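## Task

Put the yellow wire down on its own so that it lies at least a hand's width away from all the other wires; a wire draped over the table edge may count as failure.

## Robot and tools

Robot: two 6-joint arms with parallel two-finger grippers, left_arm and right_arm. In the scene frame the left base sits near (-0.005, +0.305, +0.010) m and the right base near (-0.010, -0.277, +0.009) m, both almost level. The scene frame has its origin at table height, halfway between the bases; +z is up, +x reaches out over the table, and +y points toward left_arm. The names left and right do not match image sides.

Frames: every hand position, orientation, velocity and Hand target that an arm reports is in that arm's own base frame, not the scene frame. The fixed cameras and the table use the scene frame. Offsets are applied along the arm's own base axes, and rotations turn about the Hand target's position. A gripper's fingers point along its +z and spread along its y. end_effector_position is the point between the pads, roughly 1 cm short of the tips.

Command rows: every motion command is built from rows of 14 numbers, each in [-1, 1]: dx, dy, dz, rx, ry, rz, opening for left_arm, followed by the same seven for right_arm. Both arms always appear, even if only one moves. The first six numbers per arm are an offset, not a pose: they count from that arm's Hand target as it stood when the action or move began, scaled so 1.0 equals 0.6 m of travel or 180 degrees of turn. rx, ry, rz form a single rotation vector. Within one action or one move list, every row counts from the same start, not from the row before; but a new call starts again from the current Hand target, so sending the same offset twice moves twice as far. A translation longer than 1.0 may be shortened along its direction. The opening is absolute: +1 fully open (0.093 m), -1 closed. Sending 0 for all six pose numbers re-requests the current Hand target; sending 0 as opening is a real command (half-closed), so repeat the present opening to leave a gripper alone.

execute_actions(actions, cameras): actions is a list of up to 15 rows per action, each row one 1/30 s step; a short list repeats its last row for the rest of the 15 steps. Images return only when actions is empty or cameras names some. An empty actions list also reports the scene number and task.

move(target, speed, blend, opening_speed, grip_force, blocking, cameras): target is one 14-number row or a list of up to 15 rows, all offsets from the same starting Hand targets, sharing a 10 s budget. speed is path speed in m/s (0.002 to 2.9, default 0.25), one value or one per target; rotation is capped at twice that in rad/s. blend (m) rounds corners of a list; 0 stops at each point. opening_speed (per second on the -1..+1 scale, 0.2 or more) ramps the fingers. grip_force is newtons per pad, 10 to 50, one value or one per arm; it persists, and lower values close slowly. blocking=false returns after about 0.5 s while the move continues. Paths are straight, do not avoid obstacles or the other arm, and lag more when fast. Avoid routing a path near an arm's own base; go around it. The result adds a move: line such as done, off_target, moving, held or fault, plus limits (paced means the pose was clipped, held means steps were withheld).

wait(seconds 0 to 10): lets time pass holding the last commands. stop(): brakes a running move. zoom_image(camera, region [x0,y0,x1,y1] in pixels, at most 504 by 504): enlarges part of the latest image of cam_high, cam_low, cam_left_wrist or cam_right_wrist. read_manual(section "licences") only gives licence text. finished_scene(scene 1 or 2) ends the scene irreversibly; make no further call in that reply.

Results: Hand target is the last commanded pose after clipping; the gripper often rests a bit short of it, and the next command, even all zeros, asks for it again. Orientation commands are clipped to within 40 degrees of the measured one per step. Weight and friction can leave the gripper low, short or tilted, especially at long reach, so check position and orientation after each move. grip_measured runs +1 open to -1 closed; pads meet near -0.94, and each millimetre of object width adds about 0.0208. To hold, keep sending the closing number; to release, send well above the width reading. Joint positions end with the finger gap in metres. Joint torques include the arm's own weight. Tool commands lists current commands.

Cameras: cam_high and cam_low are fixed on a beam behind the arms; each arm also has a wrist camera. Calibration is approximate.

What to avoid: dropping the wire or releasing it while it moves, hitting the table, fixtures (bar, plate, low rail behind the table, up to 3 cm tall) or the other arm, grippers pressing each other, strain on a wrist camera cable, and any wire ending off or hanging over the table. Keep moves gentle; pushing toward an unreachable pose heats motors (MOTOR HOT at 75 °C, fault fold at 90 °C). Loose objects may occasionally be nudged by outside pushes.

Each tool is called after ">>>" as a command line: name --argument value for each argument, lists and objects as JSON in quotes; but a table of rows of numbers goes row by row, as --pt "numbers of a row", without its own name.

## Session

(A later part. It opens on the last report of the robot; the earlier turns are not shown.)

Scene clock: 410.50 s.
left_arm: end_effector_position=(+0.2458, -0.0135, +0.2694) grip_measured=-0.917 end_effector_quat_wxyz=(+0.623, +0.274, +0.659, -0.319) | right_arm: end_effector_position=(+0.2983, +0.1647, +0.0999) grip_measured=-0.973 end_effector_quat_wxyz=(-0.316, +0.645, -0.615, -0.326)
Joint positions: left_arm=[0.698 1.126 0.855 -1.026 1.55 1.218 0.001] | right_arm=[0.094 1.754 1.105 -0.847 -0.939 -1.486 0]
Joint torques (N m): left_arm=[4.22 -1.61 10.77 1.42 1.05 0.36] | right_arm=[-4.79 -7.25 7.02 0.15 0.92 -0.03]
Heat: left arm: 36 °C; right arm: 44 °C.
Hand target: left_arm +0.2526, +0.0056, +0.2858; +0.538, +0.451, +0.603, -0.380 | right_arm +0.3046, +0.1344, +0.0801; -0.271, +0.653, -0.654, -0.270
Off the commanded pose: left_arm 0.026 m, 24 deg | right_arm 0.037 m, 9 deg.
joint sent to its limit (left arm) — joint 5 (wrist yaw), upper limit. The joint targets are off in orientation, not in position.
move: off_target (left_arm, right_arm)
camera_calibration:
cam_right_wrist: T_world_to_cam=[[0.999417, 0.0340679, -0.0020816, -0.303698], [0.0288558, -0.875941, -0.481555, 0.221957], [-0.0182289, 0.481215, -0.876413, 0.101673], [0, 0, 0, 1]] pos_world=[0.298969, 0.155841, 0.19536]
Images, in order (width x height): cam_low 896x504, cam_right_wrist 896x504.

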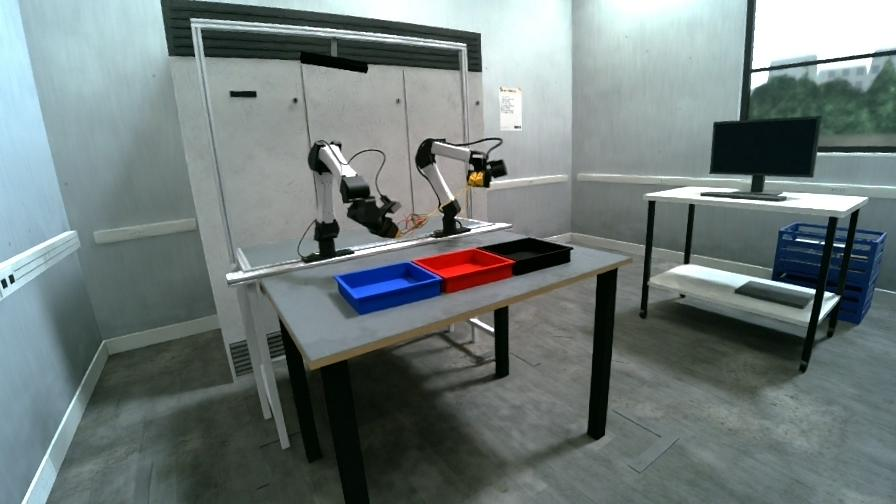

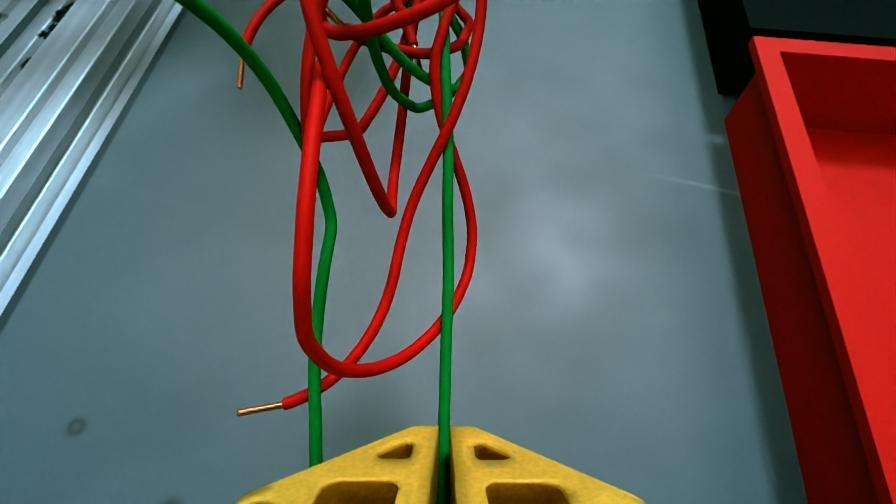

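>>> move --target '[0,0.1,0.07,0,0,0,-0.924208,0,-0.06,-0.02,0,0,0,-1]' --cameras '["cam_right_wrist","cam_low","cam_left_wrist","cam_high"]' --speed 0.05

>>> zoom_image --camera "cam_low" --region '[340, 140, 500, 280]'

>>> zoom_image --camera "cam_high" --region '[430, 180, 600, 350]'

Scene clock: 419.27 s.
left_arm: end_effector_position=(+0.2492, +0.0497, +0.3169) grip_measured=-0.917 end_effector_quat_wxyz=(+0.598, +0.286, +0.725, -0.187) | right_arm: end_effector_position=(+0.2997, +0.1183, +0.0835) grip_measured=-0.973 end_effector_quat_wxyz=(-0.303, +0.647, -0.633, -0.299)
Joint positions: left_arm=[0.901 1.312 1.305 -1.601 1.354 1.681 0.001] | right_arm=[-0.038 1.784 1.106 -0.945 -0.879 -1.655 0]
Joint torques (N m): left_arm=[3.08 -2.3 9.22 0.62 1.08 0.13] | right_arm=[-3.44 -5.29 7.58 0.09 0.42 0.02]
Heat: left arm: 37 °C; right arm: 44 °C.
Hand target: left_arm +0.2526, +0.0657, +0.3278; +0.538, +0.451, +0.603, -0.380 | right_arm +0.3046, +0.0985, +0.0681; -0.271, +0.653, -0.654, -0.270
Off the commanded pose: left_arm 0.020 m, 33 deg | right_arm 0.026 m, 6 deg.
joint read past its limit (left arm) — joint 4 (wrist pitch), lower limit.
joint sent to its limit (left arm) — joint 4 (wrist pitch), lower limit. The joint targets are off in orientation, not in position.
move: off_target (left_arm, right_arm)
camera_calibration:
cam_left_wrist: T_world_to_cam=[[-0.653756, -0.752025, -0.084035, 0.227201], [-0.409744, 0.445173, -0.796197, 0.370468], [0.63617, -0.486086, -0.599173, 0.140164], [0, 0, 0, 1]] pos_world=[0.211163, 0.0740705, 0.398041]
cam_right_wrist: T_world_to_cam=[[0.999969, 0.00512826, 0.00598963, -0.300941], [0.00719383, -0.904362, -0.426705, 0.178654], [0.00322854, 0.426735, -0.904371, 0.111987], [0, 0, 0, 1]] pos_world=[0.299285, 0.115322, 0.179313]

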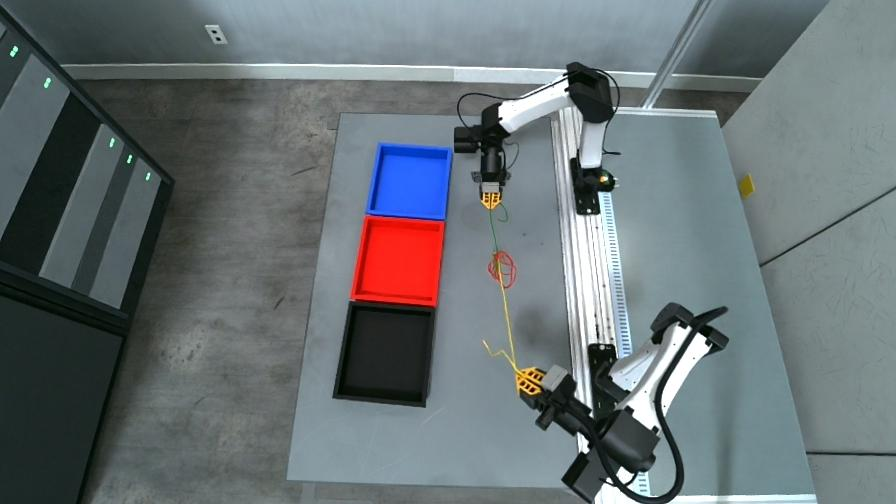

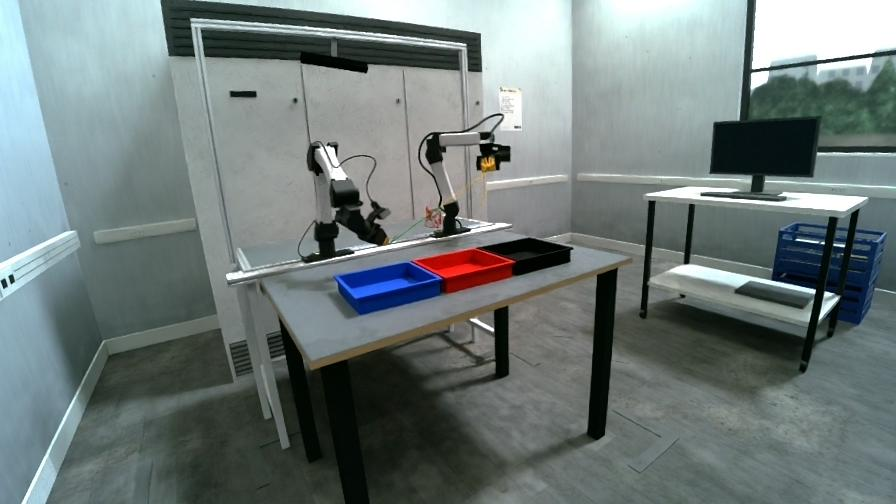

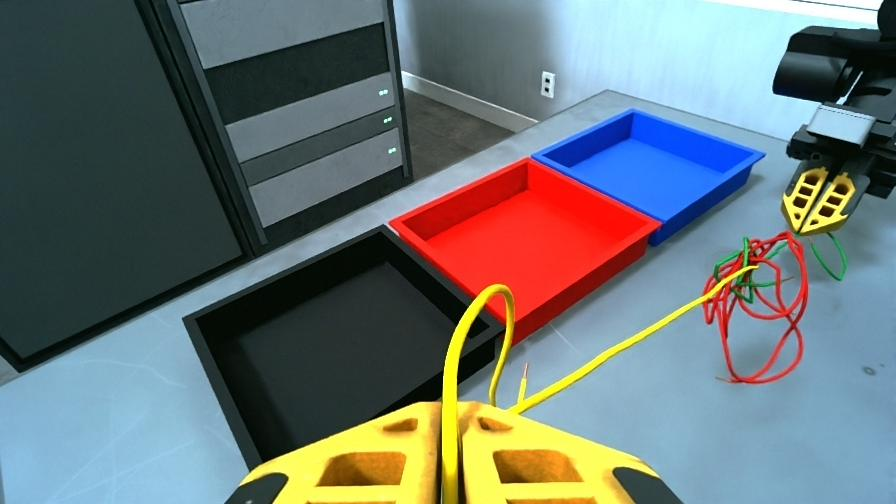

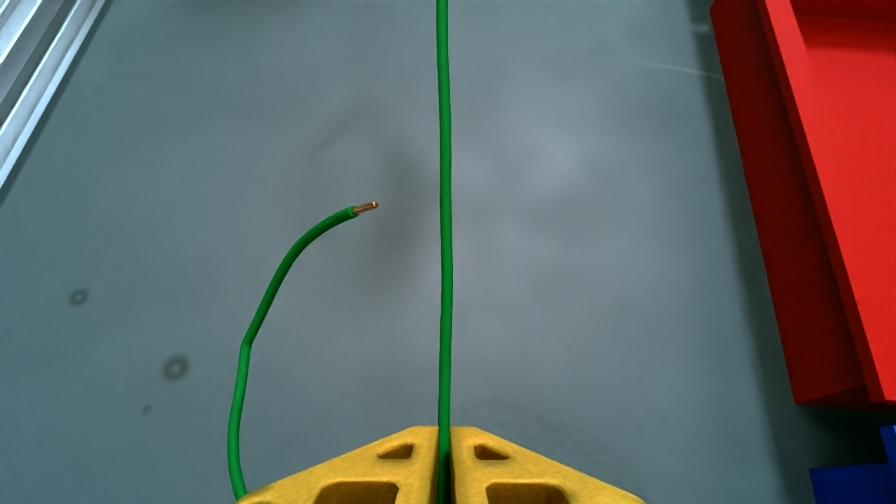

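Scaled by 3.150 from the camera's 896x504 image, which has a finer 1280x720 frame.

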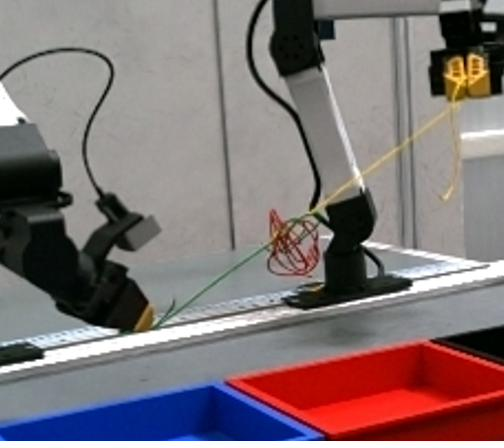

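Scaled by 2.965 from the camera's 896x504 image, which has a finer 1280x720 frame.

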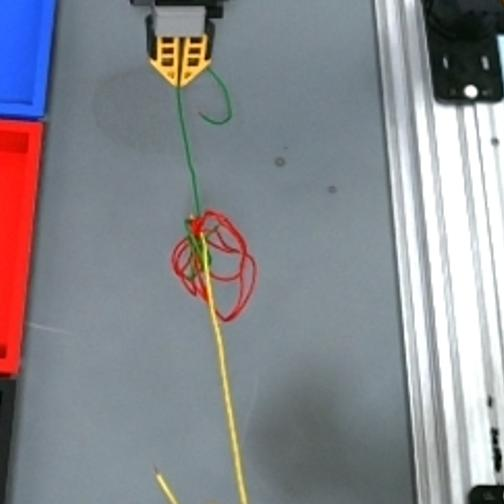

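>>> move --target '[0.0,0.03,-0.27,0,0,0,-0.924208,-0.03,-0.13,-0.03,0,0,0,-1]' --cameras '["cam_high","cam_low"]' --speed 0.08

>>> zoom_image --camera "cam_low" --region '[340, 140, 500, 280]'

>>> zoom_image --camera "cam_high" --region '[430, 180, 600, 400]'

Scene clock: 428.97 s.
left_arm: end_effector_position=(+0.2485, +0.0785, +0.1667) grip_measured=-0.917 end_effector_quat_wxyz=(+0.467, +0.337, +0.768, -0.279) | right_arm: end_effector_position=(+0.2858, +0.0232, +0.0501) grip_measured=-0.973 end_effector_quat_wxyz=(-0.276, +0.653, -0.653, -0.267)
Joint positions: left_arm=[0.907 1.716 1.166 -1.588 1.066 2.075 0.001] | right_arm=[-0.326 1.887 1.13 -1.111 -0.74 -2.013 0]
Joint torques (N m): left_arm=[-0.27 -5.64 6.86 -0.66 0.54 0.25] | right_arm=[-0.94 -6.49 7.2 -0.51 -0.3 0.01]
Heat: left arm: 38 °C; right arm: 44 °C.
Hand target: left_arm +0.2527, +0.0836, +0.1659; +0.538, +0.451, +0.603, -0.380 | right_arm +0.2866, +0.0205, +0.0501; -0.271, +0.653, -0.654, -0.270
Off the commanded pose: left_arm 0.007 m, 27 deg | right_arm 0.003 m, 1 deg.
joint read past its limit (left arm) — joint 4 (wrist pitch), lower limit.
joint sent to its limit (left arm) — joint 4 (wrist pitch), lower limit; joint 6 (wrist roll), upper limit. The joint targets are off in orientation, not in position.
move: off_target (left_arm)
Images, in order (width x height): cam_high 896x504, cam_low 896x504.

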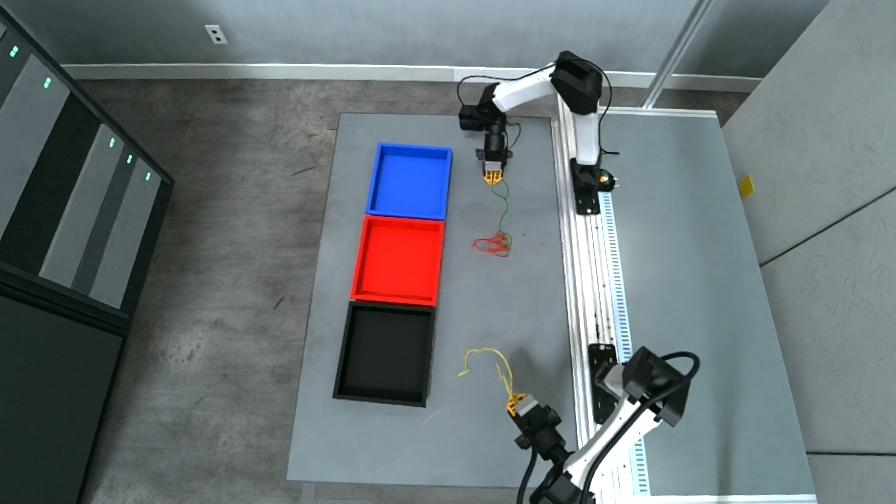

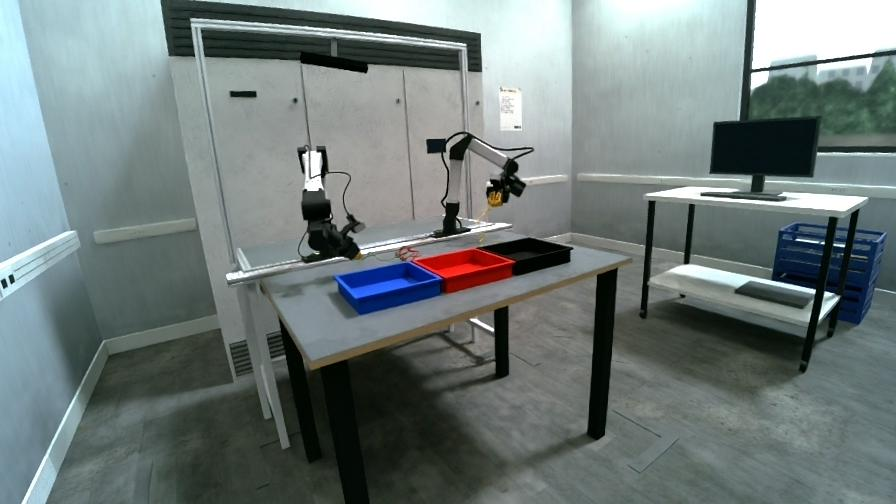

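Scaled by 3.150 from the camera's 896x504 image, which has a finer 1280x720 frame.

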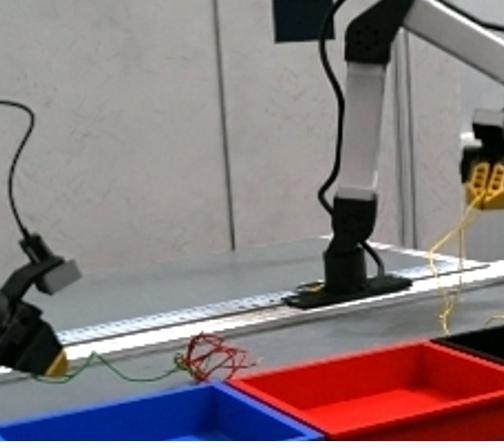

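Scaled by 2.291 from the camera's 896x504 image, which has a finer 1280x720 frame.

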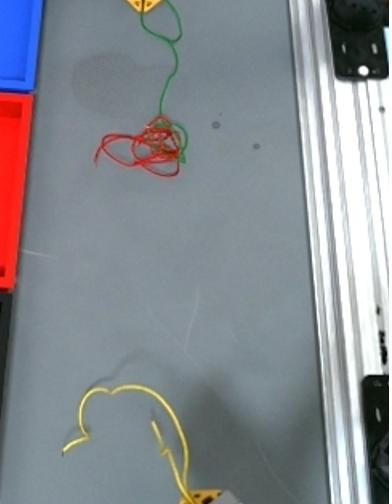

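>>> move --pt "-0.06 0.0 -0.22 0 0 0 -0.924208 0 0 -0.055 0 0 0 -1" --pt "-0.06 0.0 -0.22 0 0 0 -0.5 0 0 -0.055 0 0 0 -0.5" --cameras '["cam_high","cam_low","cam_left_wrist","cam_right_wrist"]' --speed 0.12

>>> zoom_image --camera "cam_high" --region '[430, 160, 600, 420]'

Scene clock: 438.33 s.
left_arm: end_effector_position=(+0.2168, +0.0798, +0.0384) grip_measured=-0.503 end_effector_quat_wxyz=(+0.407, +0.330, +0.797, -0.300) | right_arm: end_effector_position=(+0.2885, +0.0222, +0.0240) grip_measured=-0.501 end_effector_quat_wxyz=(-0.274, +0.652, -0.654, -0.270)
Joint positions: left_arm=[0.97 1.942 0.911 -1.177 0.918 2.078 0.021] | right_arm=[-0.326 1.956 1.104 -1.024 -0.74 -2.014 0.021]
Joint torques (N m): left_arm=[0.87 -6.02 3.34 -0.84 0.49 0.23] | right_arm=[-0.98 -6.69 4.51 -0.13 -0.3 0.03]
Heat: left arm: 38 °C; right arm: 44 °C.
Hand target: left_arm +0.2167, +0.0836, +0.0338; +0.537, +0.451, +0.603, -0.380 | right_arm +0.2866, +0.0205, +0.0171; -0.271, +0.653, -0.654, -0.270
Off the commanded pose: left_arm 0.006 m, 32 deg | right_arm 0.007 m, 0 deg.
joint sent to its limit (left arm) — joint 6 (wrist roll), upper limit. The joint targets are off in orientation, not in position.
move: off_target (left_arm); target 2's new opening was sent with left_arm's hand 0.006 m and 32 deg from that target
camera_calibration:
cam_left_wrist: T_world_to_cam=[[-0.786252, -0.583341, 0.203765, 0.209432], [-0.578471, 0.57898, -0.57459, 0.139432], [0.217206, -0.569645, -0.79267, 0.113474], [0, 0, 0, 1]] pos_world=[0.220677, 0.106082, 0.127389]
cam_right_wrist: T_world_to_cam=[[0.999887, -0.014835, -0.00224398, -0.288233], [-0.0147056, -0.93933, -0.342699, 0.0715083], [0.00297609, 0.342693, -0.939443, 0.101949], [0, 0, 0, 1]] pos_world=[0.288948, 0.0279566, 0.119635]

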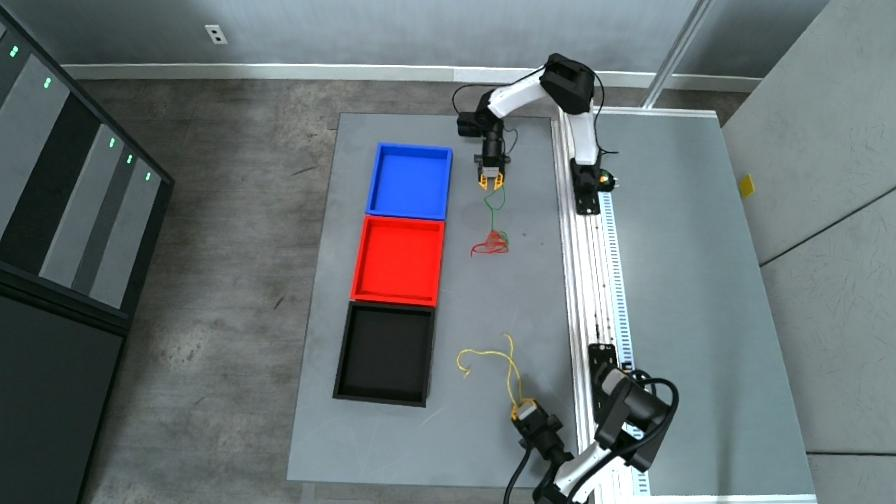

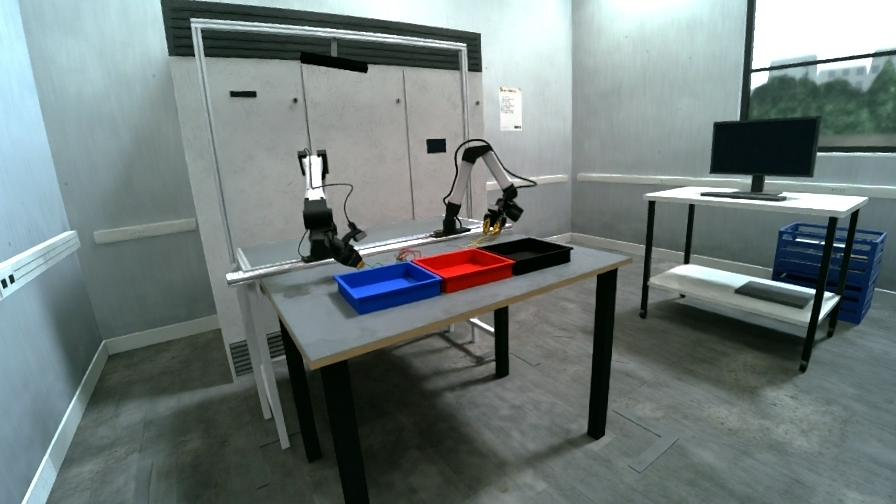

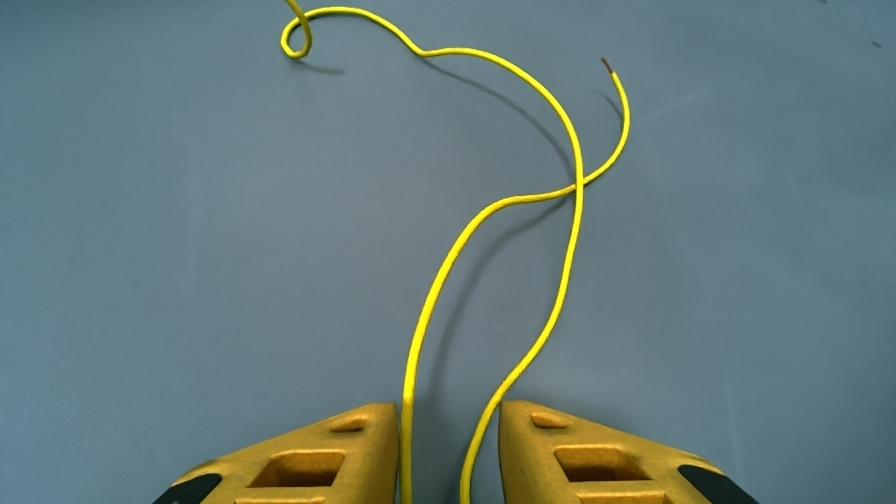

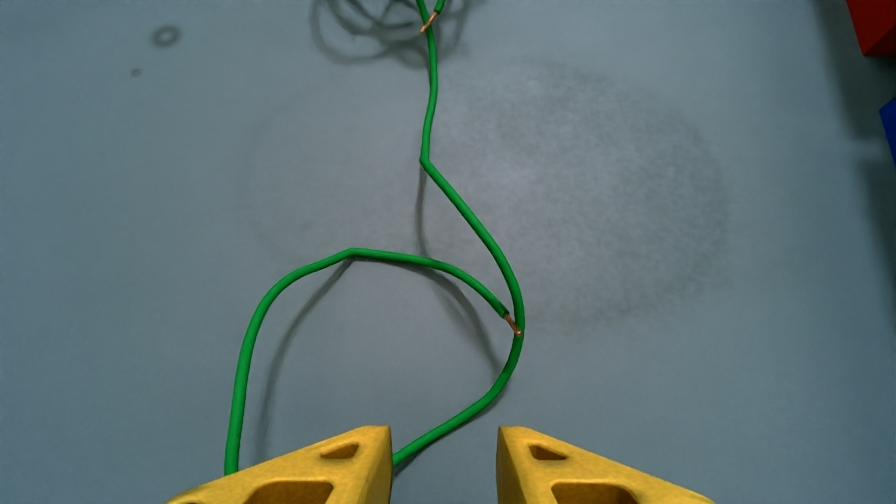

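Scaled by 1.938 from the camera's 896x504 image, which has a finer 1280x720 frame.

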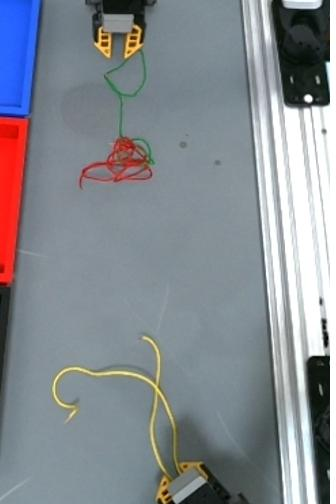

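>>> move --target '[-0.03,0.06,0.13,0,0,0,-0.5,0,-0.04,0.13,0,0,0,-0.5]' --cameras '["cam_high","cam_left_wrist","cam_right_wrist"]' --speed 0.12

>>> zoom_image --camera "cam_high" --region '[430, 160, 600, 420]'

Scene clock: 445.17 s.
left_arm: end_effector_position=(+0.1982, +0.1141, +0.1078) grip_measured=-0.503 end_effector_quat_wxyz=(+0.373, +0.290, +0.823, -0.316) | right_arm: end_effector_position=(+0.2855, -0.0001, +0.0853) grip_measured=-0.501 end_effector_quat_wxyz=(-0.265, +0.642, -0.663, -0.278)
Joint positions: left_arm=[1.085 1.852 1.137 -1.568 0.81 2.078 0.021] | right_arm=[-0.395 1.89 1.278 -1.337 -0.711 -2.076 0.021]
Joint torques (N m): left_arm=[0.62 -8.66 6.04 -1.27 0.36 0.23] | right_arm=[-1.01 -9.84 7.35 -0.68 -0.32 0.02]
Heat: left arm: 37 °C; right arm: 44 °C.
Hand target: left_arm +0.1987, +0.1197, +0.1119; +0.537, +0.451, +0.603, -0.379 | right_arm +0.2866, -0.0036, +0.0951; -0.271, +0.653, -0.654, -0.270
Off the commanded pose: left_arm 0.007 m, 37 deg | right_arm 0.010 m, 2 deg.
joint sent to its limit (left arm) — joint 4 (wrist pitch), lower limit; joint 6 (wrist roll), upper limit. The joint targets are off in orientation, not in position.
joint sent to its limit (right arm) — joint 6 (wrist roll), lower limit. The joint targets still meet the commanded pose.
move: off_target (left_arm)
camera_calibration:
cam_left_wrist: T_world_to_cam=[[-0.729765, -0.614196, 0.300343, 0.182594], [-0.66562, 0.537895, -0.517319, 0.164522], [0.156182, -0.577436, -0.801358, 0.206081], [0, 0, 0, 1]] pos_world=[0.210574, 0.142652, 0.195414]
cam_right_wrist: T_world_to_cam=[[0.998925, -0.0301393, -0.0352074, -0.282311], [-0.0403822, -0.9388, -0.342087, 0.0788884], [-0.0227425, 0.343141, -0.939009, 0.17454], [0, 0, 0, 1]] pos_world=[0.289163, 0.00565982, 0.180942]
Images, in order (width x height): cam_high 896x504, cam_left_wrist 896x504, cam_right_wrist 896x504.

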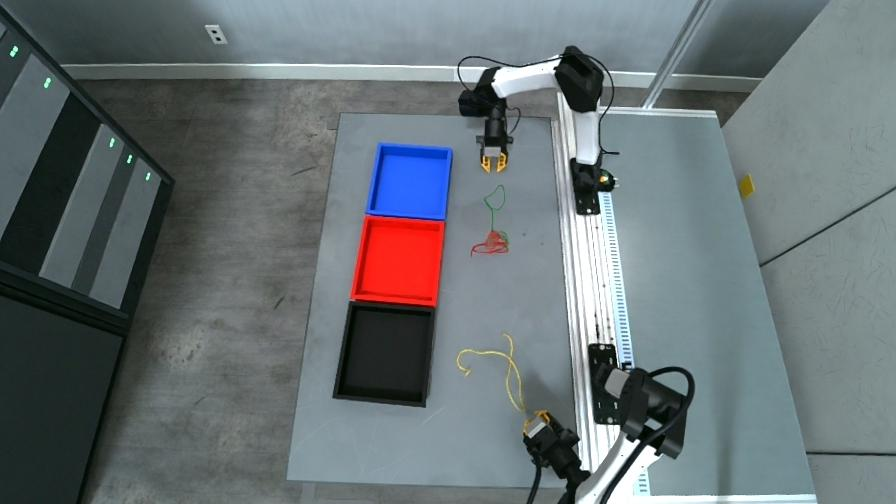

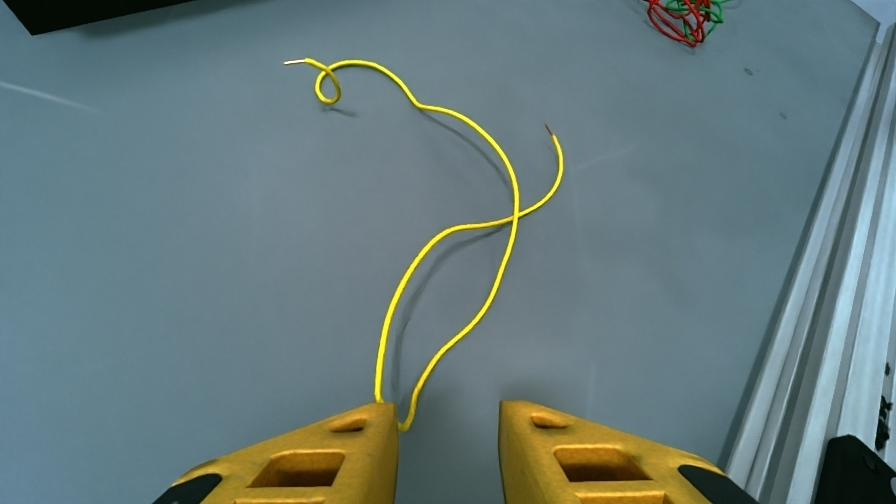

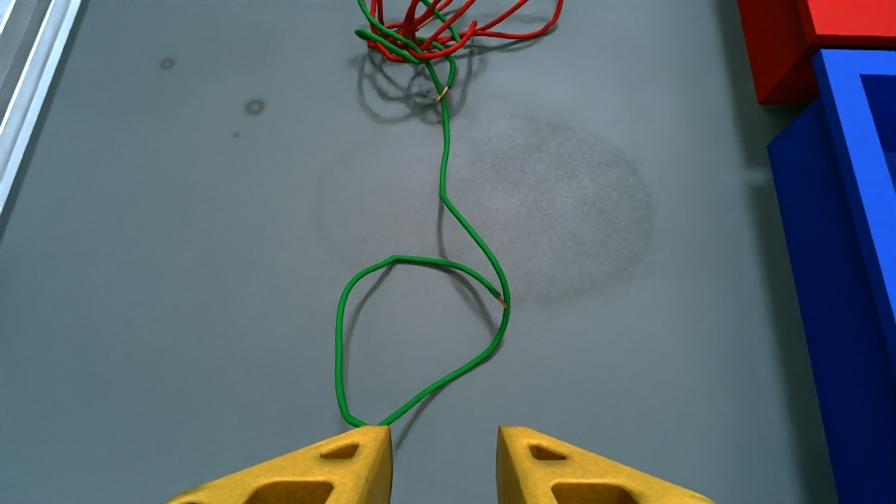

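Scaled by 1.938 from the camera's 896x504 image, which has a finer 1280x720 frame.

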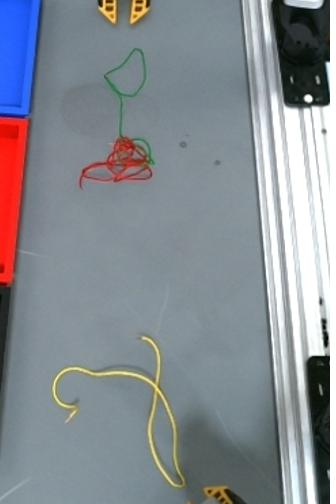

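Clear and released.

>>> finished_scene --scene 2

The scene is finished: the task was done.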